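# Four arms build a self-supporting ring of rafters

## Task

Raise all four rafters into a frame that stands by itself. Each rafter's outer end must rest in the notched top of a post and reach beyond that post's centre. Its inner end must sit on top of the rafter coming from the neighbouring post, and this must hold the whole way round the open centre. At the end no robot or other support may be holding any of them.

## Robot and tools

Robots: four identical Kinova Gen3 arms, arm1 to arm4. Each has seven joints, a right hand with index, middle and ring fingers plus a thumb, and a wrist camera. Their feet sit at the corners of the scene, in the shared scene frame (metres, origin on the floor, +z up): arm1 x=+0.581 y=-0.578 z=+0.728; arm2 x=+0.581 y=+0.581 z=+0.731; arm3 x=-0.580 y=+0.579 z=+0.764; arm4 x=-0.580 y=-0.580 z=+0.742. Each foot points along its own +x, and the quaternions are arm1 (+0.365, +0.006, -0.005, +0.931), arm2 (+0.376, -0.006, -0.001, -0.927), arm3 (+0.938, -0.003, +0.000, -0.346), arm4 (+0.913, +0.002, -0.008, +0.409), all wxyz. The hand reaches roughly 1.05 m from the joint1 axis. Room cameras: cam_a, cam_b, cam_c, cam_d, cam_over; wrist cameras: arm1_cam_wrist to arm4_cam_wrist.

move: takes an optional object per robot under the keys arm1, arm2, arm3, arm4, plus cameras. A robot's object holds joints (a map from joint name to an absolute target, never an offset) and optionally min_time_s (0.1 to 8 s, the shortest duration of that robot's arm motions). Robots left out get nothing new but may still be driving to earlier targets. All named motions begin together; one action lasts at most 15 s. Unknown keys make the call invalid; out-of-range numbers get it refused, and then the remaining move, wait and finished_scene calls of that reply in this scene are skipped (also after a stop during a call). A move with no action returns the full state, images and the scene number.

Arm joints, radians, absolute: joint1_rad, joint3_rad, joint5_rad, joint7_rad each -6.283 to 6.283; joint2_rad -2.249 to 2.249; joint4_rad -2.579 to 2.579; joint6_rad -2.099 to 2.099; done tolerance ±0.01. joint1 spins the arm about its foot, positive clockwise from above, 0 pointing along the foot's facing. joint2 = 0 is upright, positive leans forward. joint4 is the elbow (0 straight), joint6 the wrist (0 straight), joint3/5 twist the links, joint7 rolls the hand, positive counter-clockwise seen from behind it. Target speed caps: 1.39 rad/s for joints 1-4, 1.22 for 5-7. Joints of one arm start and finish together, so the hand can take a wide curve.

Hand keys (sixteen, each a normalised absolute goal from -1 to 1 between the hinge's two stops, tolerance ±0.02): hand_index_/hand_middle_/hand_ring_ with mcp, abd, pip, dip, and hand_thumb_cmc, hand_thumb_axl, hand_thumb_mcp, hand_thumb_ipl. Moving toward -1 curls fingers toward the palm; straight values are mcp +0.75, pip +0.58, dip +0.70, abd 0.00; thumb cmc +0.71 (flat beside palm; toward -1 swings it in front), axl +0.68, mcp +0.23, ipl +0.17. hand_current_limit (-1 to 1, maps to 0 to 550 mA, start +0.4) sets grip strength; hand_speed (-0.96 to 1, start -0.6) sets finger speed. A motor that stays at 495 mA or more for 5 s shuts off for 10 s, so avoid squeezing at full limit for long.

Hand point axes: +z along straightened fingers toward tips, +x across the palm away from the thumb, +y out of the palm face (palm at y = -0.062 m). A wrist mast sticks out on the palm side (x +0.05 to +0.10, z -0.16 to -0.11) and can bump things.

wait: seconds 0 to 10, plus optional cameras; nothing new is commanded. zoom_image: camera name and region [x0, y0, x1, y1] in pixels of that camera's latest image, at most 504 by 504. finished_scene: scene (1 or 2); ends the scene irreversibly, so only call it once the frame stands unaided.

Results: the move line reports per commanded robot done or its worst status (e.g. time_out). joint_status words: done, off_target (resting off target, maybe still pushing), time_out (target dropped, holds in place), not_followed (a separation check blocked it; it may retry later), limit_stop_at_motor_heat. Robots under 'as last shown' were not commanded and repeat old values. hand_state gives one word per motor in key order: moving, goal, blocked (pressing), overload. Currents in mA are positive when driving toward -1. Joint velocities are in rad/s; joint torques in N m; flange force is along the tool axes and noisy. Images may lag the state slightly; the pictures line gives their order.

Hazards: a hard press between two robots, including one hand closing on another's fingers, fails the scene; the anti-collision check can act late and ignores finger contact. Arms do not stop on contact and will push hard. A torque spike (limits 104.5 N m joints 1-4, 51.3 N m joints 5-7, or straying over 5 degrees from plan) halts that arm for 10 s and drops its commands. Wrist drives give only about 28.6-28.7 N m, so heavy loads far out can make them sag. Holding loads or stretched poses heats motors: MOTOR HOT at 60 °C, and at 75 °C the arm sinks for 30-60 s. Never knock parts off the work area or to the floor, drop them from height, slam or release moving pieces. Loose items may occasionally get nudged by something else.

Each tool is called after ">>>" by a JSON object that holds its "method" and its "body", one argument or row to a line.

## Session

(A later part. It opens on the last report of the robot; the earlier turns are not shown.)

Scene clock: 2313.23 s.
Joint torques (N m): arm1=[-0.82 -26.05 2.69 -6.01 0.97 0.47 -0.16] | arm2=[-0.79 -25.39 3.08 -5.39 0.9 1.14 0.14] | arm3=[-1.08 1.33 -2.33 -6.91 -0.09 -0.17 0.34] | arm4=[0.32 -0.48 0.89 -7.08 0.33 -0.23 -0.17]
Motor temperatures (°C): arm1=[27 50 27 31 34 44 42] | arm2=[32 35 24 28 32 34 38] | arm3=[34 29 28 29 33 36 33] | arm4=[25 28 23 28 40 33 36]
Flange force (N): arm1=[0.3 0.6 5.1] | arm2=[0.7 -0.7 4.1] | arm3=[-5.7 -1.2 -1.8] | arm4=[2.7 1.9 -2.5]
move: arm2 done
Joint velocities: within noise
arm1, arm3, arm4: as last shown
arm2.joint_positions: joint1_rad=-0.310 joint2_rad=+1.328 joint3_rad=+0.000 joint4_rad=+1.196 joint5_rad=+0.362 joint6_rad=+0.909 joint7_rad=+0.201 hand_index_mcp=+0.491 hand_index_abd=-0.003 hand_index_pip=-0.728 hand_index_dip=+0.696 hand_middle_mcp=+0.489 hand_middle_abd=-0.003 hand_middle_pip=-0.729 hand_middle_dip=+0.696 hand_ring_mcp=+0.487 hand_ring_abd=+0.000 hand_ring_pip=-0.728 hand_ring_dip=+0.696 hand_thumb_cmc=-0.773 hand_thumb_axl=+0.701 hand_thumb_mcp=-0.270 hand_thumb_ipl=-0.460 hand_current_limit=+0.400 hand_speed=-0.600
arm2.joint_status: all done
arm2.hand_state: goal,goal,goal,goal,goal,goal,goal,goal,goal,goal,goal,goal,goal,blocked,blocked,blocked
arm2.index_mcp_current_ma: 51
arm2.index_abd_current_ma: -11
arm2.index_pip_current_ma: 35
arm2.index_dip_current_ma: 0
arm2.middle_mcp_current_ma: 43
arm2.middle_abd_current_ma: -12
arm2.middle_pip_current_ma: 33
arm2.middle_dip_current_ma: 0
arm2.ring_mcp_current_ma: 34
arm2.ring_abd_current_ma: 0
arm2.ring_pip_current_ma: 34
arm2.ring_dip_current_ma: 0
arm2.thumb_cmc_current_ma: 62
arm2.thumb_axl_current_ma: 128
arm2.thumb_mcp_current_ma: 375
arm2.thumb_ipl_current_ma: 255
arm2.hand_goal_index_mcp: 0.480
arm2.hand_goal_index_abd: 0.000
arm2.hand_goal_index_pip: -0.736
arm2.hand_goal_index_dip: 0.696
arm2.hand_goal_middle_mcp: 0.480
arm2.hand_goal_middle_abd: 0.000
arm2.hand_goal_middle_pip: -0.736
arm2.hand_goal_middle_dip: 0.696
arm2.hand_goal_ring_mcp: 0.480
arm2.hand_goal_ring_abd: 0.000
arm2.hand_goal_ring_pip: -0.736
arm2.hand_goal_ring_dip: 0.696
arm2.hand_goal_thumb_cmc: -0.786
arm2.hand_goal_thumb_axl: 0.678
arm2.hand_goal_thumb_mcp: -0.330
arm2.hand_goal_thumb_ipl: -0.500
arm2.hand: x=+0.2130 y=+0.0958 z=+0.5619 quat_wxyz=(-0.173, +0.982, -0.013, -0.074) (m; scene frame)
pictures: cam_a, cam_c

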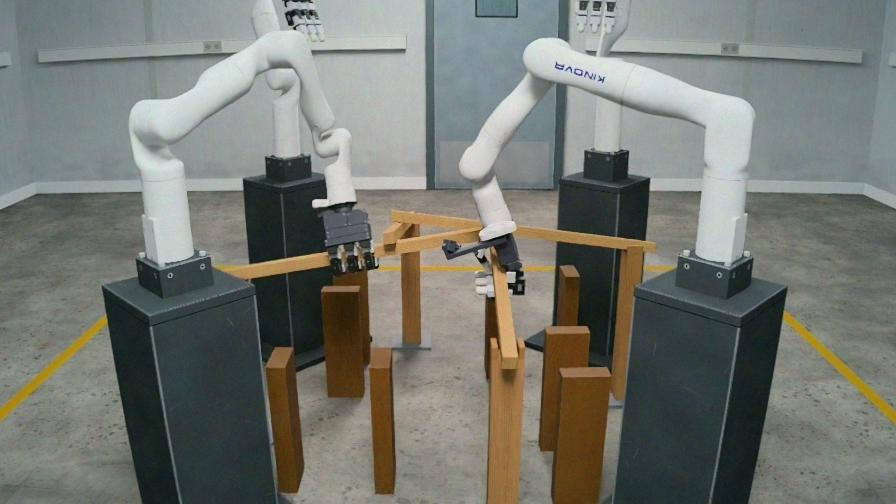

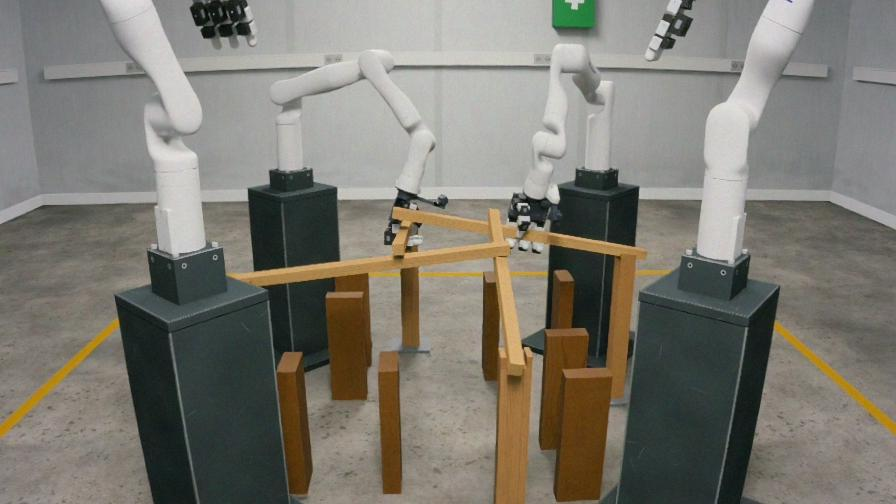

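>>> {"method": "move", "body": {
  "arm2": {"joints": {"joint1_rad": -0.3098, "joint2_rad": 1.3318, "joint3_rad": 0, "joint4_rad": 1.1941, "joint5_rad": 0.3625, "joint6_rad": 0.9069, "joint7_rad": 0.1997}, "min_time_s": 1},
  "cameras": ["cam_a", "cam_c"]
}}

>>> {"method": "zoom_image", "body": {
  "camera": "cam_a",
  "region": [460, 300, 560, 380]
}}

>>> {"method": "zoom_image", "body": {
  "camera": "cam_c",
  "region": [360, 190, 460, 280]
}}

Scene clock: 2321.30 s.
Joint torques (N m): arm1=[-0.8 -26.07 2.74 -6.01 0.98 0.47 -0.18] | arm2=[-0.89 -25.19 3.01 -5.33 0.88 1.1 0.1] | arm3=[-1.21 1.33 -2.25 -6.96 -0.03 -0.22 0.27] | arm4=[0.27 -0.48 0.89 -7.07 0.32 -0.24 -0.2]
Motor temperatures (°C): arm1=[27 50 27 31 34 44 42] | arm2=[32 35 24 28 32 34 38] | arm3=[34 29 28 29 33 36 33] | arm4=[25 28 23 28 40 33 36]
Flange force (N): arm1=[0.2 0.7 5.1] | arm2=[0.4 -0.8 3.7] | arm3=[-5.4 -1.3 -1.7] | arm4=[2.6 1.9 -2.5]
move: arm2 done
Joint velocities: within noise
arm1, arm3, arm4: as last shown
arm2.joint_positions: joint1_rad=-0.310 joint2_rad=+1.332 joint3_rad=+0.000 joint4_rad=+1.194 joint5_rad=+0.363 joint6_rad=+0.907 joint7_rad=+0.200 hand_index_mcp=+0.491 hand_index_abd=-0.003 hand_index_pip=-0.728 hand_index_dip=+0.696 hand_middle_mcp=+0.489 hand_middle_abd=-0.003 hand_middle_pip=-0.729 hand_middle_dip=+0.696 hand_ring_mcp=+0.487 hand_ring_abd=+0.000 hand_ring_pip=-0.728 hand_ring_dip=+0.696 hand_thumb_cmc=-0.773 hand_thumb_axl=+0.701 hand_thumb_mcp=-0.270 hand_thumb_ipl=-0.460 hand_current_limit=+0.400 hand_speed=-0.600
arm2.joint_status: all done
arm2.hand_state: goal,goal,goal,goal,goal,goal,goal,goal,goal,goal,goal,goal,goal,blocked,blocked,blocked
arm2.index_mcp_current_ma: 51
arm2.index_abd_current_ma: -11
arm2.index_pip_current_ma: 35
arm2.index_dip_current_ma: 0
arm2.middle_mcp_current_ma: 43
arm2.middle_abd_current_ma: -12
arm2.middle_pip_current_ma: 33
arm2.middle_dip_current_ma: 0
arm2.ring_mcp_current_ma: 34
arm2.ring_abd_current_ma: 0
arm2.ring_pip_current_ma: 34
arm2.ring_dip_current_ma: 0
arm2.thumb_cmc_current_ma: 62
arm2.thumb_axl_current_ma: 128
arm2.thumb_mcp_current_ma: 375
arm2.thumb_ipl_current_ma: 255
arm2.hand_goal_index_mcp: 0.480
arm2.hand_goal_index_abd: 0.000
arm2.hand_goal_index_pip: -0.736
arm2.hand_goal_index_dip: 0.696
arm2.hand_goal_middle_mcp: 0.480
arm2.hand_goal_middle_abd: 0.000
arm2.hand_goal_middle_pip: -0.736
arm2.hand_goal_middle_dip: 0.696
arm2.hand_goal_ring_mcp: 0.480
arm2.hand_goal_ring_abd: 0.000
arm2.hand_goal_ring_pip: -0.736
arm2.hand_goal_ring_dip: 0.696
arm2.hand_goal_thumb_cmc: -0.786
arm2.hand_goal_thumb_axl: 0.678
arm2.hand_goal_thumb_mcp: -0.330
arm2.hand_goal_thumb_ipl: -0.500
arm2.hand: x=+0.2130 y=+0.0958 z=+0.5599 quat_wxyz=(-0.173, +0.982, -0.013, -0.074) (m; scene frame)
pictures: cam_a, cam_c

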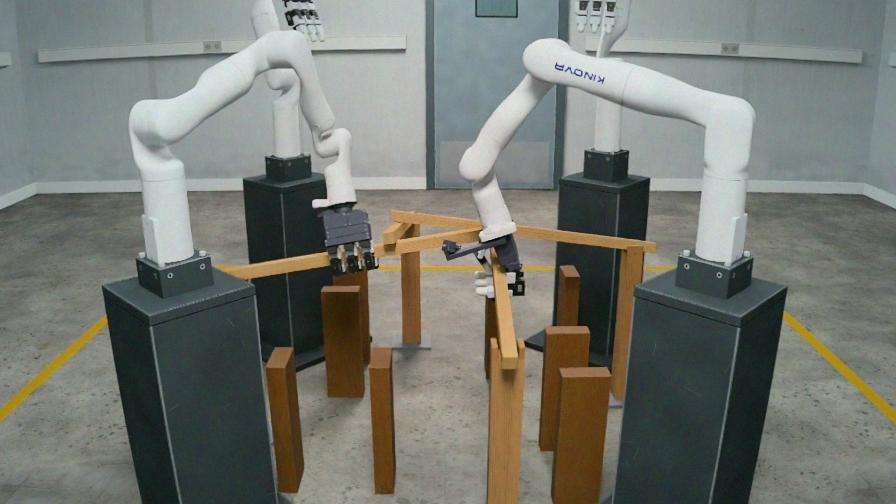

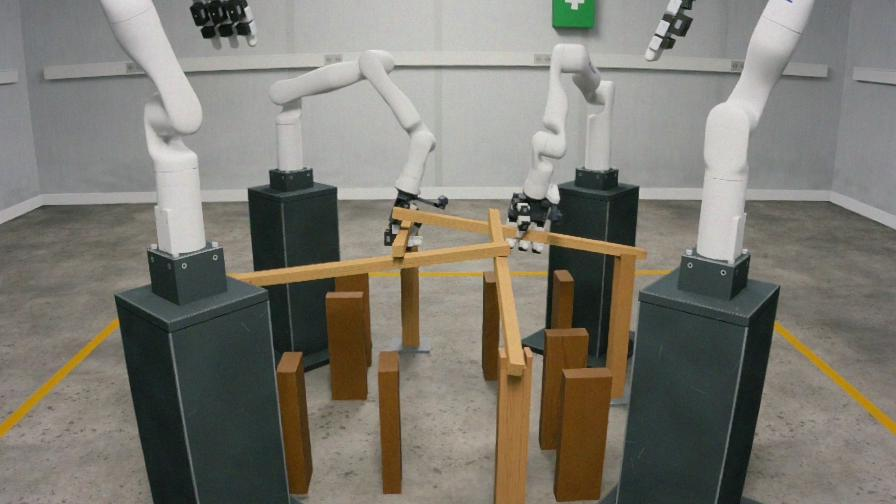

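Scaled by 5.040 from the camera's 896x504 image, which has a finer 1280x720 frame.

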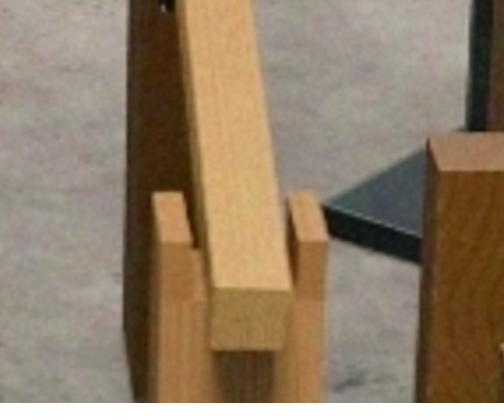

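Scaled by 5.040 from the camera's 896x504 image, which has a finer 1280x720 frame.

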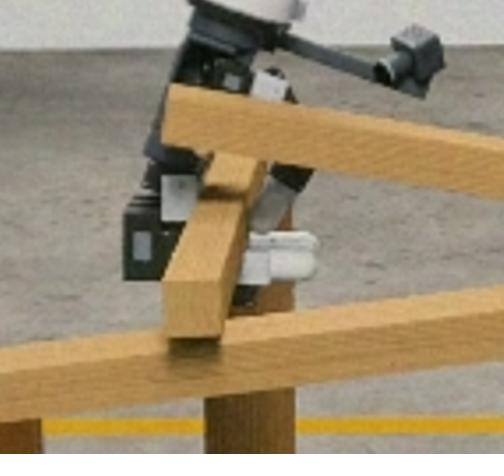

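>>> {"method": "move", "body": {
  "arm2": {"joints": {"hand_speed": -0.85, "hand_thumb_ipl": 0.168, "hand_thumb_mcp": 0.226}},
  "cameras": ["cam_a", "cam_c"]
}}

>>> {"method": "zoom_image", "body": {
  "camera": "cam_a",
  "region": [440, 200, 560, 380]
}}

>>> {"method": "zoom_image", "body": {
  "camera": "cam_c",
  "region": [360, 190, 460, 280]
}}

Scene clock: 2330.10 s.
Joint torques (N m): arm1=[-0.75 -26.55 2.87 -6.31 1.11 0.39 -0.17] | arm2=[-0.95 -23.82 2.63 -5.13 0.8 0.81 0.19] | arm3=[-1.15 1.38 -2.24 -6.92 -0.05 -0.13 0.3] | arm4=[0.26 -0.41 0.89 -6.98 0.32 -0.26 -0.22]
Motor temperatures (°C): arm1=[27 50 27 31 34 44 42] | arm2=[32 35 24 28 32 34 38] | arm3=[34 29 28 29 33 36 33] | arm4=[25 28 23 28 40 33 36]
Flange force (N): arm1=[0.7 0.7 5.6] | arm2=[0.3 -2.1 1.2] | arm3=[-5.4 -1.3 -1.5] | arm4=[2.5 1.8 -2.9]
move: arm2 done
Joint velocities: within noise
arm1, arm3, arm4: as last shown
arm2.joint_positions: joint1_rad=-0.310 joint2_rad=+1.332 joint3_rad=+0.000 joint4_rad=+1.194 joint5_rad=+0.363 joint6_rad=+0.907 joint7_rad=+0.200 hand_index_mcp=+0.489 hand_index_abd=-0.003 hand_index_pip=-0.728 hand_index_dip=+0.696 hand_middle_mcp=+0.487 hand_middle_abd=-0.003 hand_middle_pip=-0.729 hand_middle_dip=+0.696 hand_ring_mcp=+0.486 hand_ring_abd=+0.000 hand_ring_pip=-0.728 hand_ring_dip=+0.696 hand_thumb_cmc=-0.784 hand_thumb_axl=+0.680 hand_thumb_mcp=+0.216 hand_thumb_ipl=+0.164 hand_current_limit=+0.400 hand_speed=-0.850
arm2.joint_status: all done
arm2.hand_state: goal,goal,goal,goal,goal,goal,goal,goal,goal,goal,goal,goal,goal,goal,goal,goal
arm2.index_mcp_current_ma: 42
arm2.index_abd_current_ma: -11
arm2.index_pip_current_ma: 35
arm2.index_dip_current_ma: 0
arm2.middle_mcp_current_ma: 34
arm2.middle_abd_current_ma: -12
arm2.middle_pip_current_ma: 33
arm2.middle_dip_current_ma: 0
arm2.ring_mcp_current_ma: 29
arm2.ring_abd_current_ma: 0
arm2.ring_pip_current_ma: 34
arm2.ring_dip_current_ma: 0
arm2.thumb_cmc_current_ma: 8
arm2.thumb_axl_current_ma: 10
arm2.thumb_mcp_current_ma: -56
arm2.thumb_ipl_current_ma: -24
arm2.hand_goal_index_mcp: 0.480
arm2.hand_goal_index_abd: 0.000
arm2.hand_goal_index_pip: -0.736
arm2.hand_goal_index_dip: 0.696
arm2.hand_goal_middle_mcp: 0.480
arm2.hand_goal_middle_abd: 0.000
arm2.hand_goal_middle_pip: -0.736
arm2.hand_goal_middle_dip: 0.696
arm2.hand_goal_ring_mcp: 0.480
arm2.hand_goal_ring_abd: 0.000
arm2.hand_goal_ring_pip: -0.736
arm2.hand_goal_ring_dip: 0.696
arm2.hand_goal_thumb_cmc: -0.786
arm2.hand_goal_thumb_axl: 0.678
arm2.hand_goal_thumb_mcp: 0.226
arm2.hand_goal_thumb_ipl: 0.168
arm2.hand: x=+0.2131 y=+0.0958 z=+0.5599 quat_wxyz=(-0.173, +0.982, -0.013, -0.074) (m; scene frame)
pictures: cam_a, cam_c

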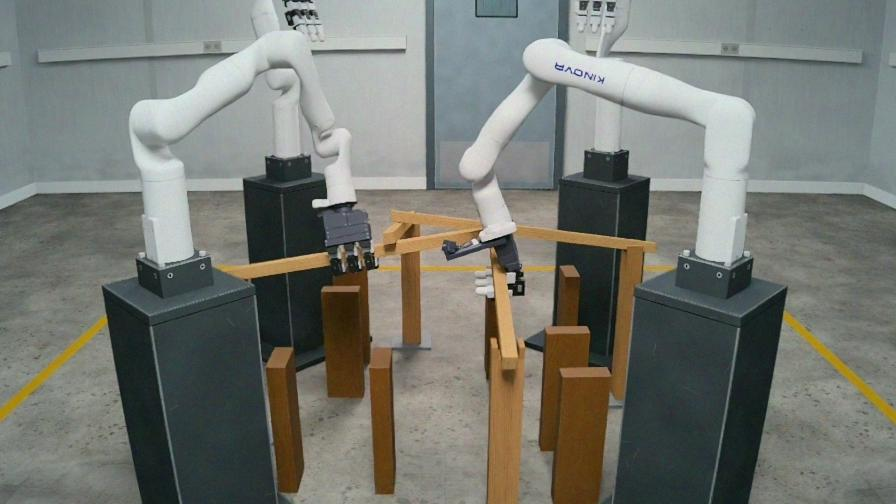

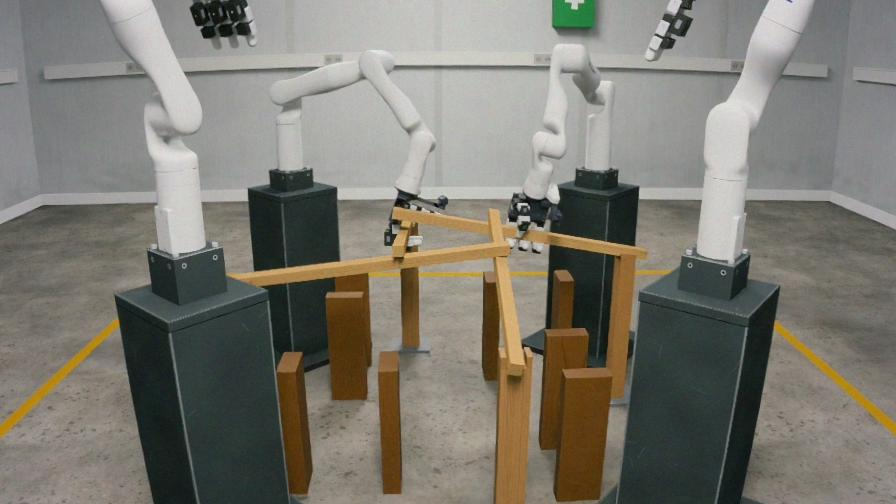

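Scaled by 2.800 from the camera's 896x504 image, which has a finer 1280x720 frame.

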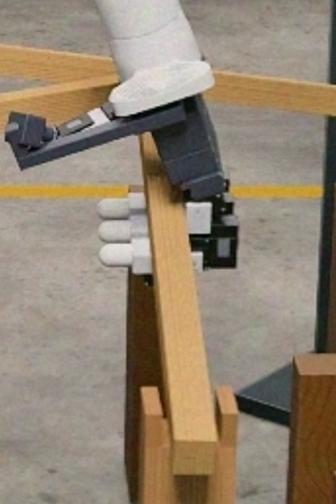

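Scaled by 5.040 from the camera's 896x504 image, which has a finer 1280x720 frame.

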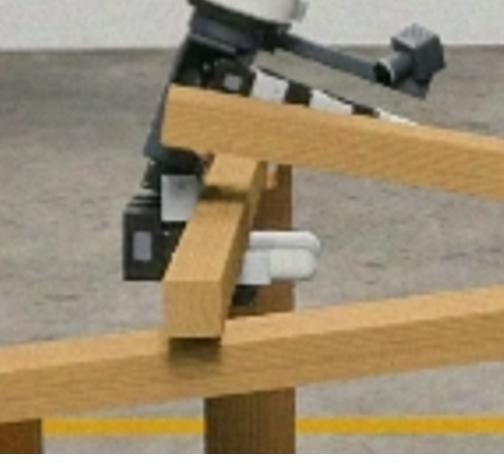

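>>> {"method": "move", "body": {
  "arm2": {"joints": {"hand_index_pip": 0.577, "hand_middle_pip": 0.577, "hand_ring_pip": 0.577}},
  "cameras": ["cam_a", "cam_b", "cam_over"]
}}

>>> {"method": "zoom_image", "body": {
  "camera": "cam_a",
  "region": [440, 200, 560, 380]
}}

>>> {"method": "zoom_image", "body": {
  "camera": "cam_b",
  "region": [190, 180, 540, 320]
}}

>>> {"method": "zoom_image", "body": {
  "camera": "cam_over",
  "region": [390, 150, 650, 300]
}}

Scene clock: 2345.17 s.
Joint torques (N m): arm1=[-0.72 -26.67 2.91 -6.39 1.14 0.37 -0.2] | arm2=[-1.22 -23.95 2.47 -5.53 0.74 0.49 0.17] | arm3=[-1.2 1.33 -2.25 -6.85 -0.04 -0.16 0.33] | arm4=[0.26 -0.49 0.91 -7.08 0.3 -0.2 -0.15]
Motor temperatures (°C): arm1=[27 50 27 31 34 43 41] | arm2=[32 35 24 28 32 33 38] | arm3=[34 29 28 29 33 36 33] | arm4=[25 28 23 28 40 33 36]
Flange force (N): arm1=[0.8 0.7 5.8] | arm2=[0.3 -3.0 1.1] | arm3=[-5.3 -1.1 -1.9] | arm4=[2.8 2.0 -2.4]
move: arm2 done
Joint velocities: within noise
arm1, arm3, arm4: as last shown
arm2.joint_positions: joint1_rad=-0.310 joint2_rad=+1.332 joint3_rad=+0.000 joint4_rad=+1.194 joint5_rad=+0.363 joint6_rad=+0.907 joint7_rad=+0.200 hand_index_mcp=+0.486 hand_index_abd=-0.003 hand_index_pip=+0.575 hand_index_dip=+0.696 hand_middle_mcp=+0.484 hand_middle_abd=-0.003 hand_middle_pip=+0.575 hand_middle_dip=+0.696 hand_ring_mcp=+0.483 hand_ring_abd=+0.000 hand_ring_pip=+0.575 hand_ring_dip=+0.696 hand_thumb_cmc=-0.784 hand_thumb_axl=+0.680 hand_thumb_mcp=+0.216 hand_thumb_ipl=+0.164 hand_current_limit=+0.400 hand_speed=-0.850
arm2.joint_status: all done
arm2.hand_state: goal,goal,goal,goal,goal,goal,goal,goal,goal,goal,goal,goal,goal,goal,goal,goal
arm2.index_mcp_current_ma: 27
arm2.index_abd_current_ma: -11
arm2.index_pip_current_ma: -15
arm2.index_dip_current_ma: 0
arm2.middle_mcp_current_ma: 20
arm2.middle_abd_current_ma: -12
arm2.middle_pip_current_ma: -14
arm2.middle_dip_current_ma: 0
arm2.ring_mcp_current_ma: 14
arm2.ring_abd_current_ma: 0
arm2.ring_pip_current_ma: -15
arm2.ring_dip_current_ma: 0
arm2.thumb_cmc_current_ma: 8
arm2.thumb_axl_current_ma: 10
arm2.thumb_mcp_current_ma: -56
arm2.thumb_ipl_current_ma: -24
arm2.hand_goal_index_mcp: 0.480
arm2.hand_goal_index_abd: 0.000
arm2.hand_goal_index_pip: 0.578
arm2.hand_goal_index_dip: 0.696
arm2.hand_goal_middle_mcp: 0.480
arm2.hand_goal_middle_abd: 0.000
arm2.hand_goal_middle_pip: 0.578
arm2.hand_goal_middle_dip: 0.696
arm2.hand_goal_ring_mcp: 0.480
arm2.hand_goal_ring_abd: 0.000
arm2.hand_goal_ring_pip: 0.578
arm2.hand_goal_ring_dip: 0.696
arm2.hand_goal_thumb_cmc: -0.786
arm2.hand_goal_thumb_axl: 0.678
arm2.hand_goal_thumb_mcp: 0.226
arm2.hand_goal_thumb_ipl: 0.168
arm2.hand: x=+0.2131 y=+0.0958 z=+0.5599 quat_wxyz=(-0.173, +0.982, -0.013, -0.074) (m; scene frame)
pictures: cam_a, cam_b, cam_over

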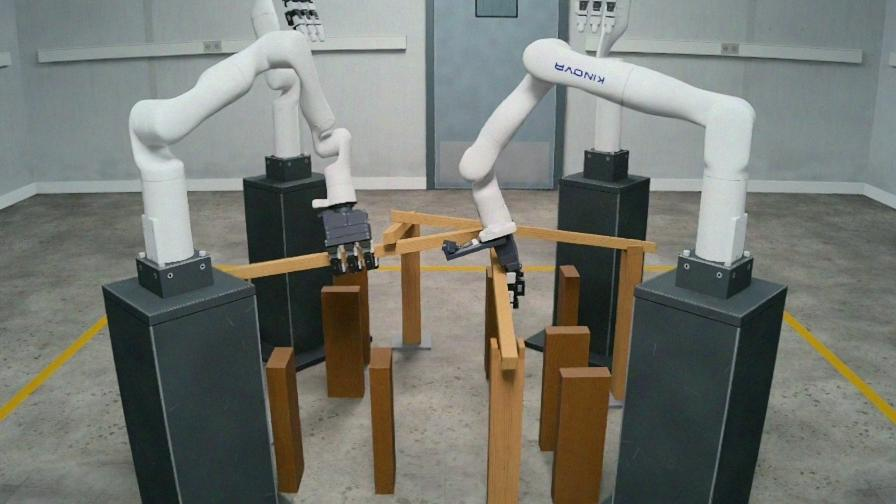

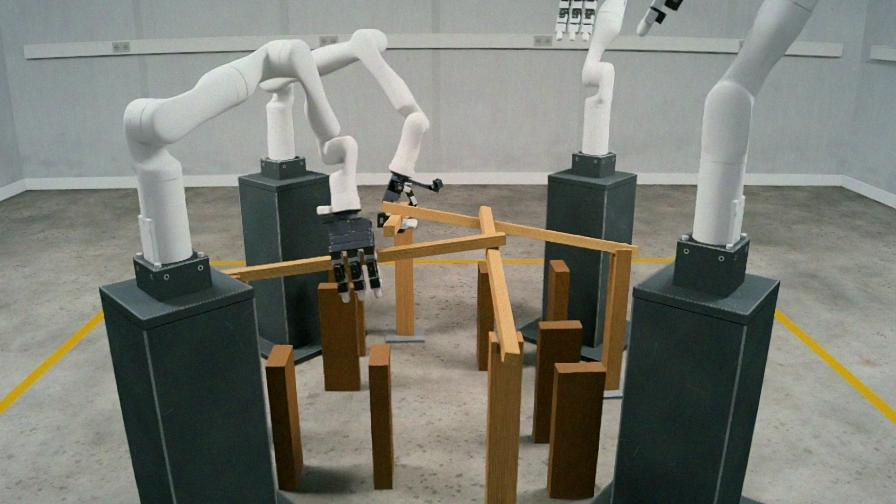

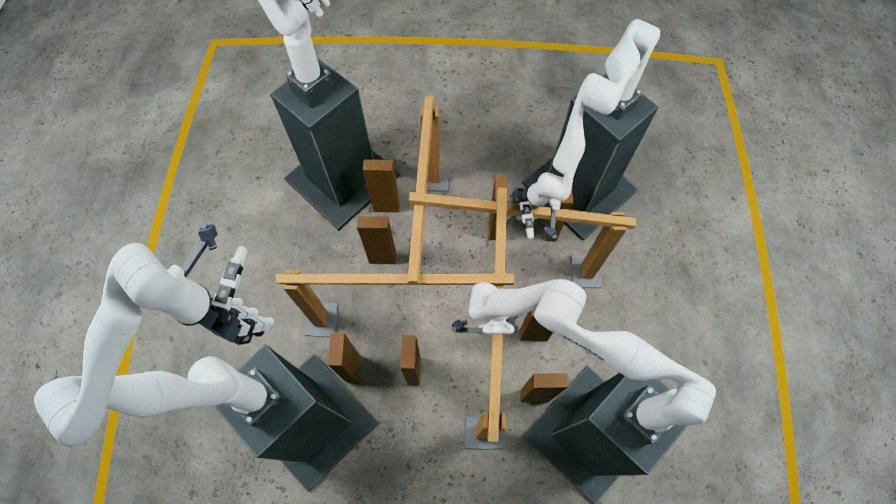

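Scaled by 2.800 from the camera's 896x504 image, which has a finer 1280x720 frame.

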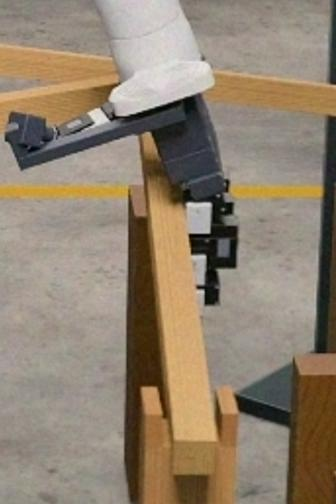

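Scaled by 1.440 from the camera's 896x504 image, which has a finer 1280x720 frame.

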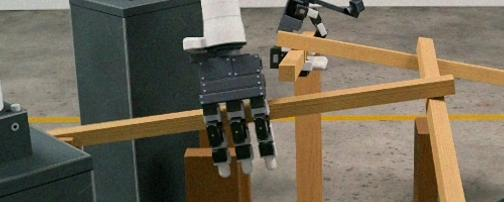

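Scaled by 1.938 from the camera's 896x504 image, which has a finer 1280x720 frame.

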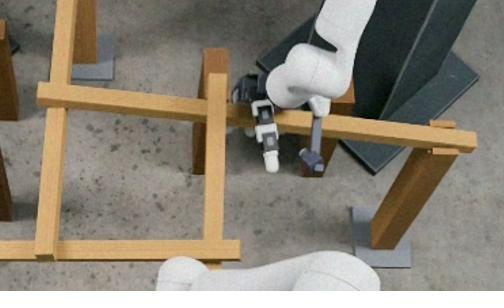

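>>> {"method": "move", "body": {
  "arm2": {"joints": {"joint1_rad": -0.2951, "joint2_rad": 1.3098, "joint3_rad": 0, "joint4_rad": 1.2664, "joint5_rad": 0.3834, "joint6_rad": 0.8570, "joint7_rad": 0.1858}, "min_time_s": 2},
  "cameras": ["cam_a"]
}}

>>> {"method": "zoom_image", "body": {
  "camera": "cam_a",
  "region": [440, 200, 560, 380]
}}

Scene clock: 2378.07 s.
Joint torques (N m): arm1=[-0.74 -26.51 2.86 -6.28 1.07 0.4 -0.17] | arm2=[-0.83 -23.2 2.82 -4.49 0.74 0.99 0.19] | arm3=[-1.21 1.4 -2.36 -6.94 -0.09 -0.14 0.33] | arm4=[0.27 -0.4 0.86 -7.07 0.27 -0.22 -0.16]
Motor temperatures (°C): arm1=[27 50 27 31 34 43 41] | arm2=[32 35 24 28 32 34 38] | arm3=[34 29 28 29 33 36 33] | arm4=[25 28 23 28 40 33 36]
Flange force (N): arm1=[0.7 0.7 5.6] | arm2=[0.0 -1.3 1.1] | arm3=[-5.7 -1.4 -1.5] | arm4=[2.6 1.8 -2.4]
move: arm2 done
Joint velocities: within noise
arm1.joint_positions: joint1_rad=-0.287 joint2_rad=+1.269 joint3_rad=+0.000 joint4_rad=+1.265 joint5_rad=+0.405 joint6_rad=+0.900 joint7_rad=+0.128 hand_index_mcp=+0.515 hand_index_abd=-0.010 hand_index_pip=-0.726 hand_index_dip=+0.696 hand_middle_mcp=+0.494 hand_middle_abd=+0.000 hand_middle_pip=-0.729 hand_middle_dip=+0.696 hand_ring_mcp=+0.485 hand_ring_abd=+0.002 hand_ring_pip=-0.728 hand_ring_dip=+0.696 hand_thumb_cmc=-0.782 hand_thumb_axl=+0.686 hand_thumb_mcp=-0.279 hand_thumb_ipl=-0.437 hand_current_limit=+0.400 hand_speed=-0.600
arm1.joint_status: not commanded
arm1.hand_state: blocked,goal,goal,goal,goal,goal,goal,goal,goal,goal,goal,goal,goal,goal,blocked,blocked
arm1.index_mcp_current_ma: 28
arm1.index_abd_current_ma: -2
arm1.index_pip_current_ma: 2
arm1.index_dip_current_ma: 0
arm1.middle_mcp_current_ma: 5
arm1.middle_abd_current_ma: 0
arm1.middle_pip_current_ma: 1
arm1.middle_dip_current_ma: 0
arm1.ring_mcp_current_ma: 1
arm1.ring_abd_current_ma: 0
arm1.ring_pip_current_ma: 2
arm1.ring_dip_current_ma: 0
arm1.thumb_cmc_current_ma: 0
arm1.thumb_axl_current_ma: 2
arm1.thumb_mcp_current_ma: 79
arm1.thumb_ipl_current_ma: 129
arm1.hand_goal_index_mcp: 0.480
arm1.hand_goal_index_abd: 0.000
arm1.hand_goal_index_pip: -0.736
arm1.hand_goal_index_dip: 0.696
arm1.hand_goal_middle_mcp: 0.480
arm1.hand_goal_middle_abd: 0.000
arm1.hand_goal_middle_pip: -0.736
arm1.hand_goal_middle_dip: 0.696
arm1.hand_goal_ring_mcp: 0.480
arm1.hand_goal_ring_abd: 0.000
arm1.hand_goal_ring_pip: -0.736
arm1.hand_goal_ring_dip: 0.696
arm1.hand_goal_thumb_cmc: -0.786
arm1.hand_goal_thumb_axl: 0.678
arm1.hand_goal_thumb_mcp: -0.330
arm1.hand_goal_thumb_ipl: -0.500
arm1.hand: x=+0.0960 y=-0.2164 z=+0.5855 quat_wxyz=(+0.191, -0.681, +0.705, -0.053) (m; scene frame)
arm2.joint_positions: joint1_rad=-0.295 joint2_rad=+1.310 joint3_rad=+0.000 joint4_rad=+1.266 joint5_rad=+0.383 joint6_rad=+0.857 joint7_rad=+0.186 hand_index_mcp=+0.481 hand_index_abd=-0.003 hand_index_pip=+0.575 hand_index_dip=+0.696 hand_middle_mcp=+0.481 hand_middle_abd=-0.003 hand_middle_pip=+0.575 hand_middle_dip=+0.696 hand_ring_mcp=+0.481 hand_ring_abd=+0.000 hand_ring_pip=+0.575 hand_ring_dip=+0.696 hand_thumb_cmc=-0.784 hand_thumb_axl=+0.680 hand_thumb_mcp=+0.216 hand_thumb_ipl=+0.164 hand_current_limit=+0.400 hand_speed=-0.850
arm2.joint_status: all done
arm2.hand_state: goal,goal,goal,goal,goal,goal,goal,goal,goal,goal,goal,goal,goal,goal,goal,goal
arm2.index_mcp_current_ma: 7
arm2.index_abd_current_ma: -11
arm2.index_pip_current_ma: -15
arm2.index_dip_current_ma: 0
arm2.middle_mcp_current_ma: 6
arm2.middle_abd_current_ma: -12
arm2.middle_pip_current_ma: -14
arm2.middle_dip_current_ma: 0
arm2.ring_mcp_current_ma: 6
arm2.ring_abd_current_ma: 0
arm2.ring_pip_current_ma: -14
arm2.ring_dip_current_ma: 0
arm2.thumb_cmc_current_ma: 8
arm2.thumb_axl_current_ma: 10
arm2.thumb_mcp_current_ma: -56
arm2.thumb_ipl_current_ma: -24
arm2.hand_goal_index_mcp: 0.480
arm2.hand_goal_index_abd: 0.000
arm2.hand_goal_index_pip: 0.578
arm2.hand_goal_index_dip: 0.696
arm2.hand_goal_middle_mcp: 0.480
arm2.hand_goal_middle_abd: 0.000
arm2.hand_goal_middle_pip: 0.578
arm2.hand_goal_middle_dip: 0.696
arm2.hand_goal_ring_mcp: 0.480
arm2.hand_goal_ring_abd: 0.000
arm2.hand_goal_ring_pip: 0.578
arm2.hand_goal_ring_dip: 0.696
arm2.hand_goal_thumb_cmc: -0.786
arm2.hand_goal_thumb_axl: 0.678
arm2.hand_goal_thumb_mcp: 0.226
arm2.hand_goal_thumb_ipl: 0.168
arm2.hand: x=+0.2131 y=+0.1137 z=+0.5599 quat_wxyz=(-0.173, +0.982, -0.013, -0.073) (m; scene frame)
arm3.joint_positions: joint1_rad=-0.260 joint2_rad=-0.450 joint3_rad=+0.000 joint4_rad=+1.500 joint5_rad=+0.000 joint6_rad=+1.970 joint7_rad=+0.180 hand_index_mcp=+0.481 hand_index_abd=-0.003 hand_index_pip=+0.576 hand_index_dip=+0.696 hand_middle_mcp=+0.482 hand_middle_abd=+0.000 hand_middle_pip=+0.576 hand_middle_dip=+0.696 hand_ring_mcp=+0.481 hand_ring_abd=+0.001 hand_ring_pip=+0.576 hand_ring_dip=+0.696 hand_thumb_cmc=-0.785 hand_thumb_axl=+0.680 hand_thumb_mcp=+0.215 hand_thumb_ipl=+0.164 hand_current_limit=+0.400 hand_speed=-0.850
arm3.joint_status: not commanded
arm3.hand_state: goal,goal,goal,goal,goal,goal,goal,goal,goal,goal,goal,goal,goal,goal,goal,goal
arm3.index_mcp_current_ma: 0
arm3.index_abd_current_ma: -1
arm3.index_pip_current_ma: 0
arm3.index_dip_current_ma: 0
arm3.middle_mcp_current_ma: 0
arm3.middle_abd_current_ma: 0
arm3.middle_pip_current_ma: 0
arm3.middle_dip_current_ma: 0
arm3.ring_mcp_current_ma: 0
arm3.ring_abd_current_ma: 0
arm3.ring_pip_current_ma: 0
arm3.ring_dip_current_ma: 0
arm3.thumb_cmc_current_ma: 0
arm3.thumb_axl_current_ma: 1
arm3.thumb_mcp_current_ma: -11
arm3.thumb_ipl_current_ma: -2
arm3.hand_goal_index_mcp: 0.480
arm3.hand_goal_index_abd: 0.000
arm3.hand_goal_index_pip: 0.578
arm3.hand_goal_index_dip: 0.696
arm3.hand_goal_middle_mcp: 0.480
arm3.hand_goal_middle_abd: 0.000
arm3.hand_goal_middle_pip: 0.578
arm3.hand_goal_middle_dip: 0.696
arm3.hand_goal_ring_mcp: 0.480
arm3.hand_goal_ring_abd: 0.000
arm3.hand_goal_ring_pip: 0.578
arm3.hand_goal_ring_dip: 0.696
arm3.hand_goal_thumb_cmc: -0.786
arm3.hand_goal_thumb_axl: 0.678
arm3.hand_goal_thumb_mcp: 0.226
arm3.hand_goal_thumb_ipl: 0.168
arm3.hand: x=-0.3995 y=+0.4614 z=+1.2953 quat_wxyz=(+0.056, +0.793, +0.606, +0.025) (m; scene frame)
arm4.joint_positions: joint1_rad=-0.040 joint2_rad=-0.380 joint3_rad=+0.000 joint4_rad=+1.490 joint5_rad=+0.000 joint6_rad=+1.980 joint7_rad=+0.240 hand_index_mcp=+0.482 hand_index_abd=+0.000 hand_index_pip=+0.576 hand_index_dip=+0.696 hand_middle_mcp=+0.482 hand_middle_abd=+0.000 hand_middle_pip=+0.576 hand_middle_dip=+0.696 hand_ring_mcp=+0.482 hand_ring_abd=+0.002 hand_ring_pip=+0.576 hand_ring_dip=+0.696 hand_thumb_cmc=-0.785 hand_thumb_axl=+0.679 hand_thumb_mcp=+0.216 hand_thumb_ipl=+0.164 hand_current_limit=+0.400 hand_speed=-0.850
arm4.joint_status: not commanded
arm4.hand_state: goal,goal,goal,goal,goal,goal,goal,goal,goal,goal,goal,goal,goal,goal,goal,goal
arm4.index_mcp_current_ma: 4
arm4.index_abd_current_ma: 0
arm4.index_pip_current_ma: -3
arm4.index_dip_current_ma: 0
arm4.middle_mcp_current_ma: 4
arm4.middle_abd_current_ma: 0
arm4.middle_pip_current_ma: -4
arm4.middle_dip_current_ma: 0
arm4.ring_mcp_current_ma: 4
arm4.ring_abd_current_ma: 4
arm4.ring_pip_current_ma: -3
arm4.ring_dip_current_ma: 0
arm4.thumb_cmc_current_ma: 3
arm4.thumb_axl_current_ma: 3
arm4.thumb_mcp_current_ma: -38
arm4.thumb_ipl_current_ma: -13
arm4.hand_goal_index_mcp: 0.480
arm4.hand_goal_index_abd: 0.000
arm4.hand_goal_index_pip: 0.578
arm4.hand_goal_index_dip: 0.696
arm4.hand_goal_middle_mcp: 0.480
arm4.hand_goal_middle_abd: 0.000
arm4.hand_goal_middle_pip: 0.578
arm4.hand_goal_middle_dip: 0.696
arm4.hand_goal_ring_mcp: 0.480
arm4.hand_goal_ring_abd: 0.000
arm4.hand_goal_ring_pip: 0.578
arm4.hand_goal_ring_dip: 0.696
arm4.hand_goal_thumb_cmc: -0.786
arm4.hand_goal_thumb_axl: 0.678
arm4.hand_goal_thumb_mcp: 0.226
arm4.hand_goal_thumb_ipl: 0.168
arm4.hand: x=-0.4200 y=-0.4261 z=+1.2644 quat_wxyz=(+0.016, +0.222, +0.974, +0.030) (m; scene frame)
pictures: cam_a

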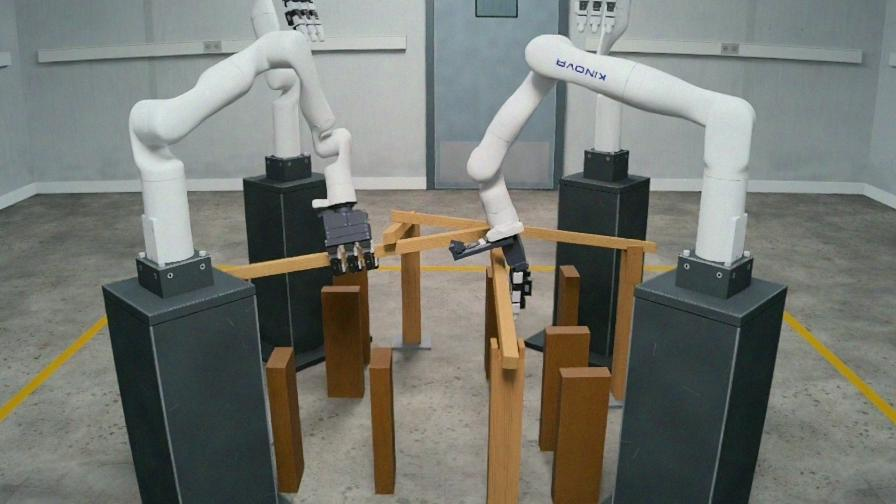

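Scaled by 2.800 from the camera's 896x504 image, which has a finer 1280x720 frame.

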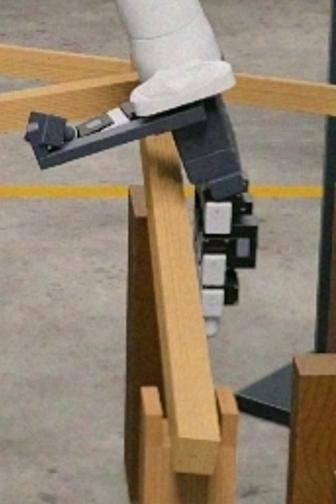

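>>> {"method": "move", "body": {
  "arm2": {"joints": {"joint1_rad": -0.3328, "joint2_rad": 0.9680, "joint3_rad": 0, "joint4_rad": 1.4103, "joint5_rad": 0.3206, "joint6_rad": 1.0509, "joint7_rad": 0.2426}, "min_time_s": 3},
  "cameras": ["cam_a", "cam_b", "cam_over"]
}}

>>> {"method": "zoom_image", "body": {
  "camera": "cam_a",
  "region": [360, 180, 680, 380]
}}

>>> {"method": "zoom_image", "body": {
  "camera": "cam_b",
  "region": [190, 180, 540, 320]
}}

>>> {"method": "zoom_image", "body": {
  "camera": "cam_over",
  "region": [260, 90, 660, 450]
}}

Scene clock: 2388.97 s.
Joint torques (N m): arm1=[-0.79 -26.52 2.84 -6.3 1.07 0.38 -0.18] | arm2=[-0.81 -21.63 2.61 -5.85 0.82 0.96 0.18] | arm3=[-1.17 1.36 -2.24 -6.93 -0.05 -0.15 0.31] | arm4=[0.31 -0.48 0.9 -7.05 0.32 -0.23 -0.16]
Motor temperatures (°C): arm1=[27 50 27 31 34 43 41] | arm2=[32 36 24 28 32 34 38] | arm3=[34 29 28 29 32 36 33] | arm4=[25 28 23 28 40 33 36]
Flange force (N): arm1=[0.6 0.6 5.6] | arm2=[0.4 -1.5 1.9] | arm3=[-5.4 -1.2 -1.6] | arm4=[2.8 2.0 -2.6]
move: arm2 done
Joint velocities: within noise
arm1, arm3, arm4: as last shown
arm2.joint_positions: joint1_rad=-0.333 joint2_rad=+0.968 joint3_rad=+0.000 joint4_rad=+1.410 joint5_rad=+0.321 joint6_rad=+1.051 joint7_rad=+0.243 hand_index_mcp=+0.481 hand_index_abd=-0.003 hand_index_pip=+0.575 hand_index_dip=+0.696 hand_middle_mcp=+0.481 hand_middle_abd=-0.003 hand_middle_pip=+0.575 hand_middle_dip=+0.696 hand_ring_mcp=+0.481 hand_ring_abd=+0.000 hand_ring_pip=+0.575 hand_ring_dip=+0.696 hand_thumb_cmc=-0.784 hand_thumb_axl=+0.680 hand_thumb_mcp=+0.216 hand_thumb_ipl=+0.164 hand_current_limit=+0.400 hand_speed=-0.850
arm2.joint_status: all done
arm2.hand_state: goal,goal,goal,goal,goal,goal,goal,goal,goal,goal,goal,goal,goal,goal,goal,goal
arm2.index_mcp_current_ma: 6
arm2.index_abd_current_ma: -11
arm2.index_pip_current_ma: -14
arm2.index_dip_current_ma: 0
arm2.middle_mcp_current_ma: 5
arm2.middle_abd_current_ma: -12
arm2.middle_pip_current_ma: -14
arm2.middle_dip_current_ma: 0
arm2.ring_mcp_current_ma: 6
arm2.ring_abd_current_ma: 0
arm2.ring_pip_current_ma: -14
arm2.ring_dip_current_ma: 0
arm2.thumb_cmc_current_ma: 8
arm2.thumb_axl_current_ma: 10
arm2.thumb_mcp_current_ma: -56
arm2.thumb_ipl_current_ma: -23
arm2.hand_goal_index_mcp: 0.480
arm2.hand_goal_index_abd: 0.000
arm2.hand_goal_index_pip: 0.578
arm2.hand_goal_index_dip: 0.696
arm2.hand_goal_middle_mcp: 0.480
arm2.hand_goal_middle_abd: 0.000
arm2.hand_goal_middle_pip: 0.578
arm2.hand_goal_middle_dip: 0.696
arm2.hand_goal_ring_mcp: 0.480
arm2.hand_goal_ring_abd: 0.000
arm2.hand_goal_ring_pip: 0.578
arm2.hand_goal_ring_dip: 0.696
arm2.hand_goal_thumb_cmc: -0.786
arm2.hand_goal_thumb_axl: 0.678
arm2.hand_goal_thumb_mcp: 0.226
arm2.hand_goal_thumb_ipl: 0.168
arm2.hand: x=+0.2384 y=+0.1138 z=+0.7280 quat_wxyz=(-0.173, +0.982, -0.013, -0.073) (m; scene frame)
pictures: cam_a, cam_b, cam_over

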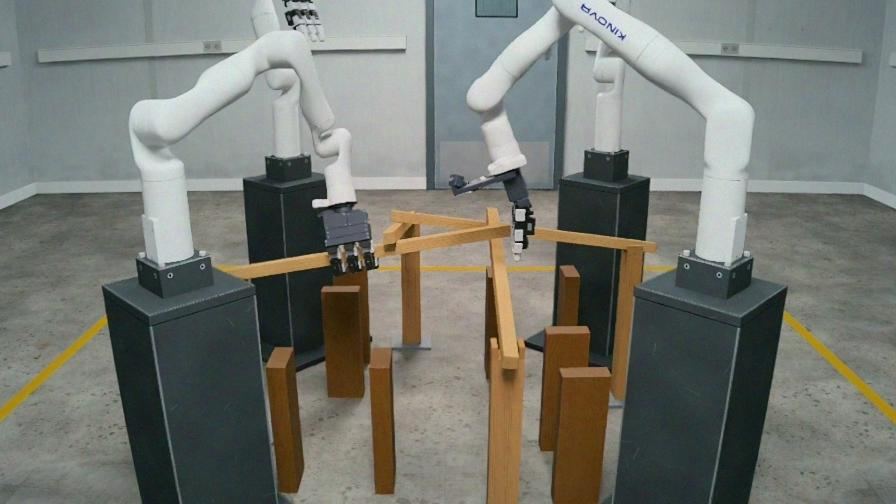

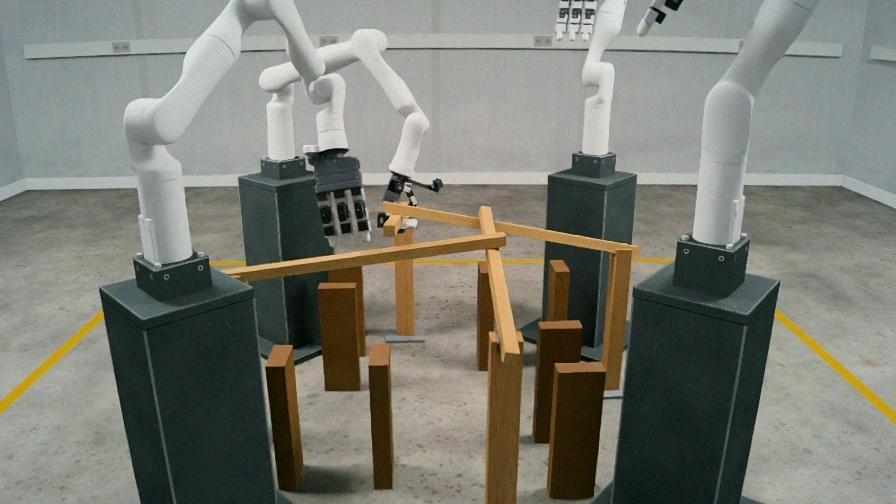

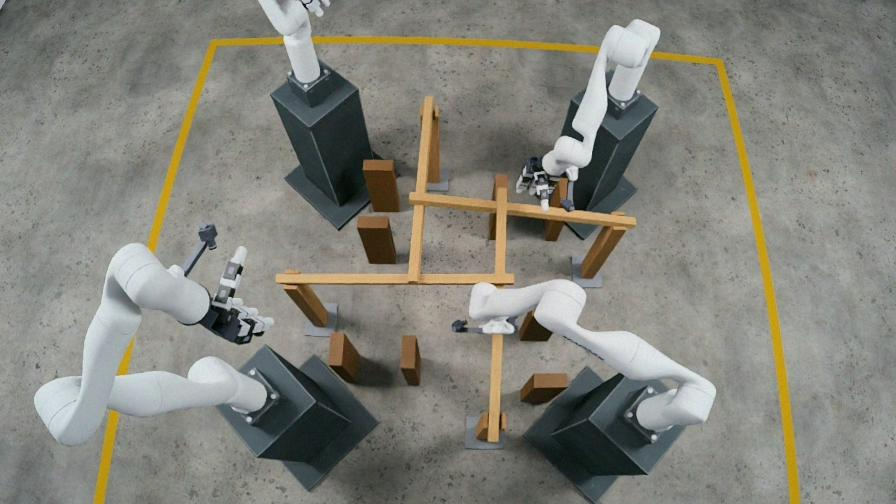

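Scaled by 1.575 from the camera's 896x504 image, which has a finer 1280x720 frame.

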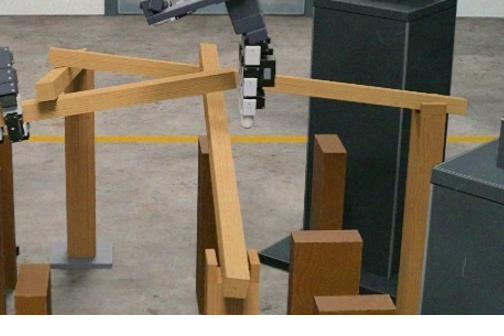

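Scaled by 1.440 from the camera's 896x504 image, which has a finer 1280x720 frame.

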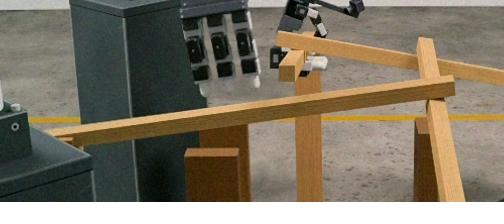

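Scaled by 1.260 from the camera's 896x504 image, which has a finer 1280x720 frame.

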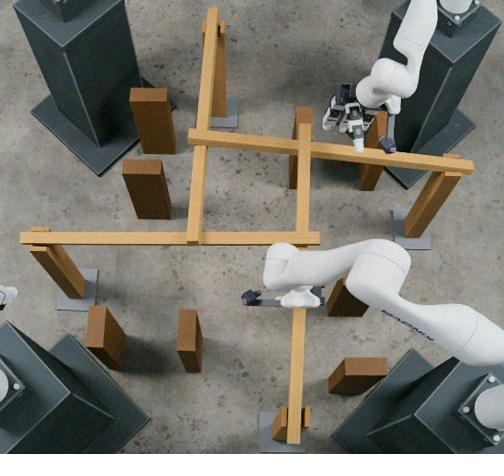

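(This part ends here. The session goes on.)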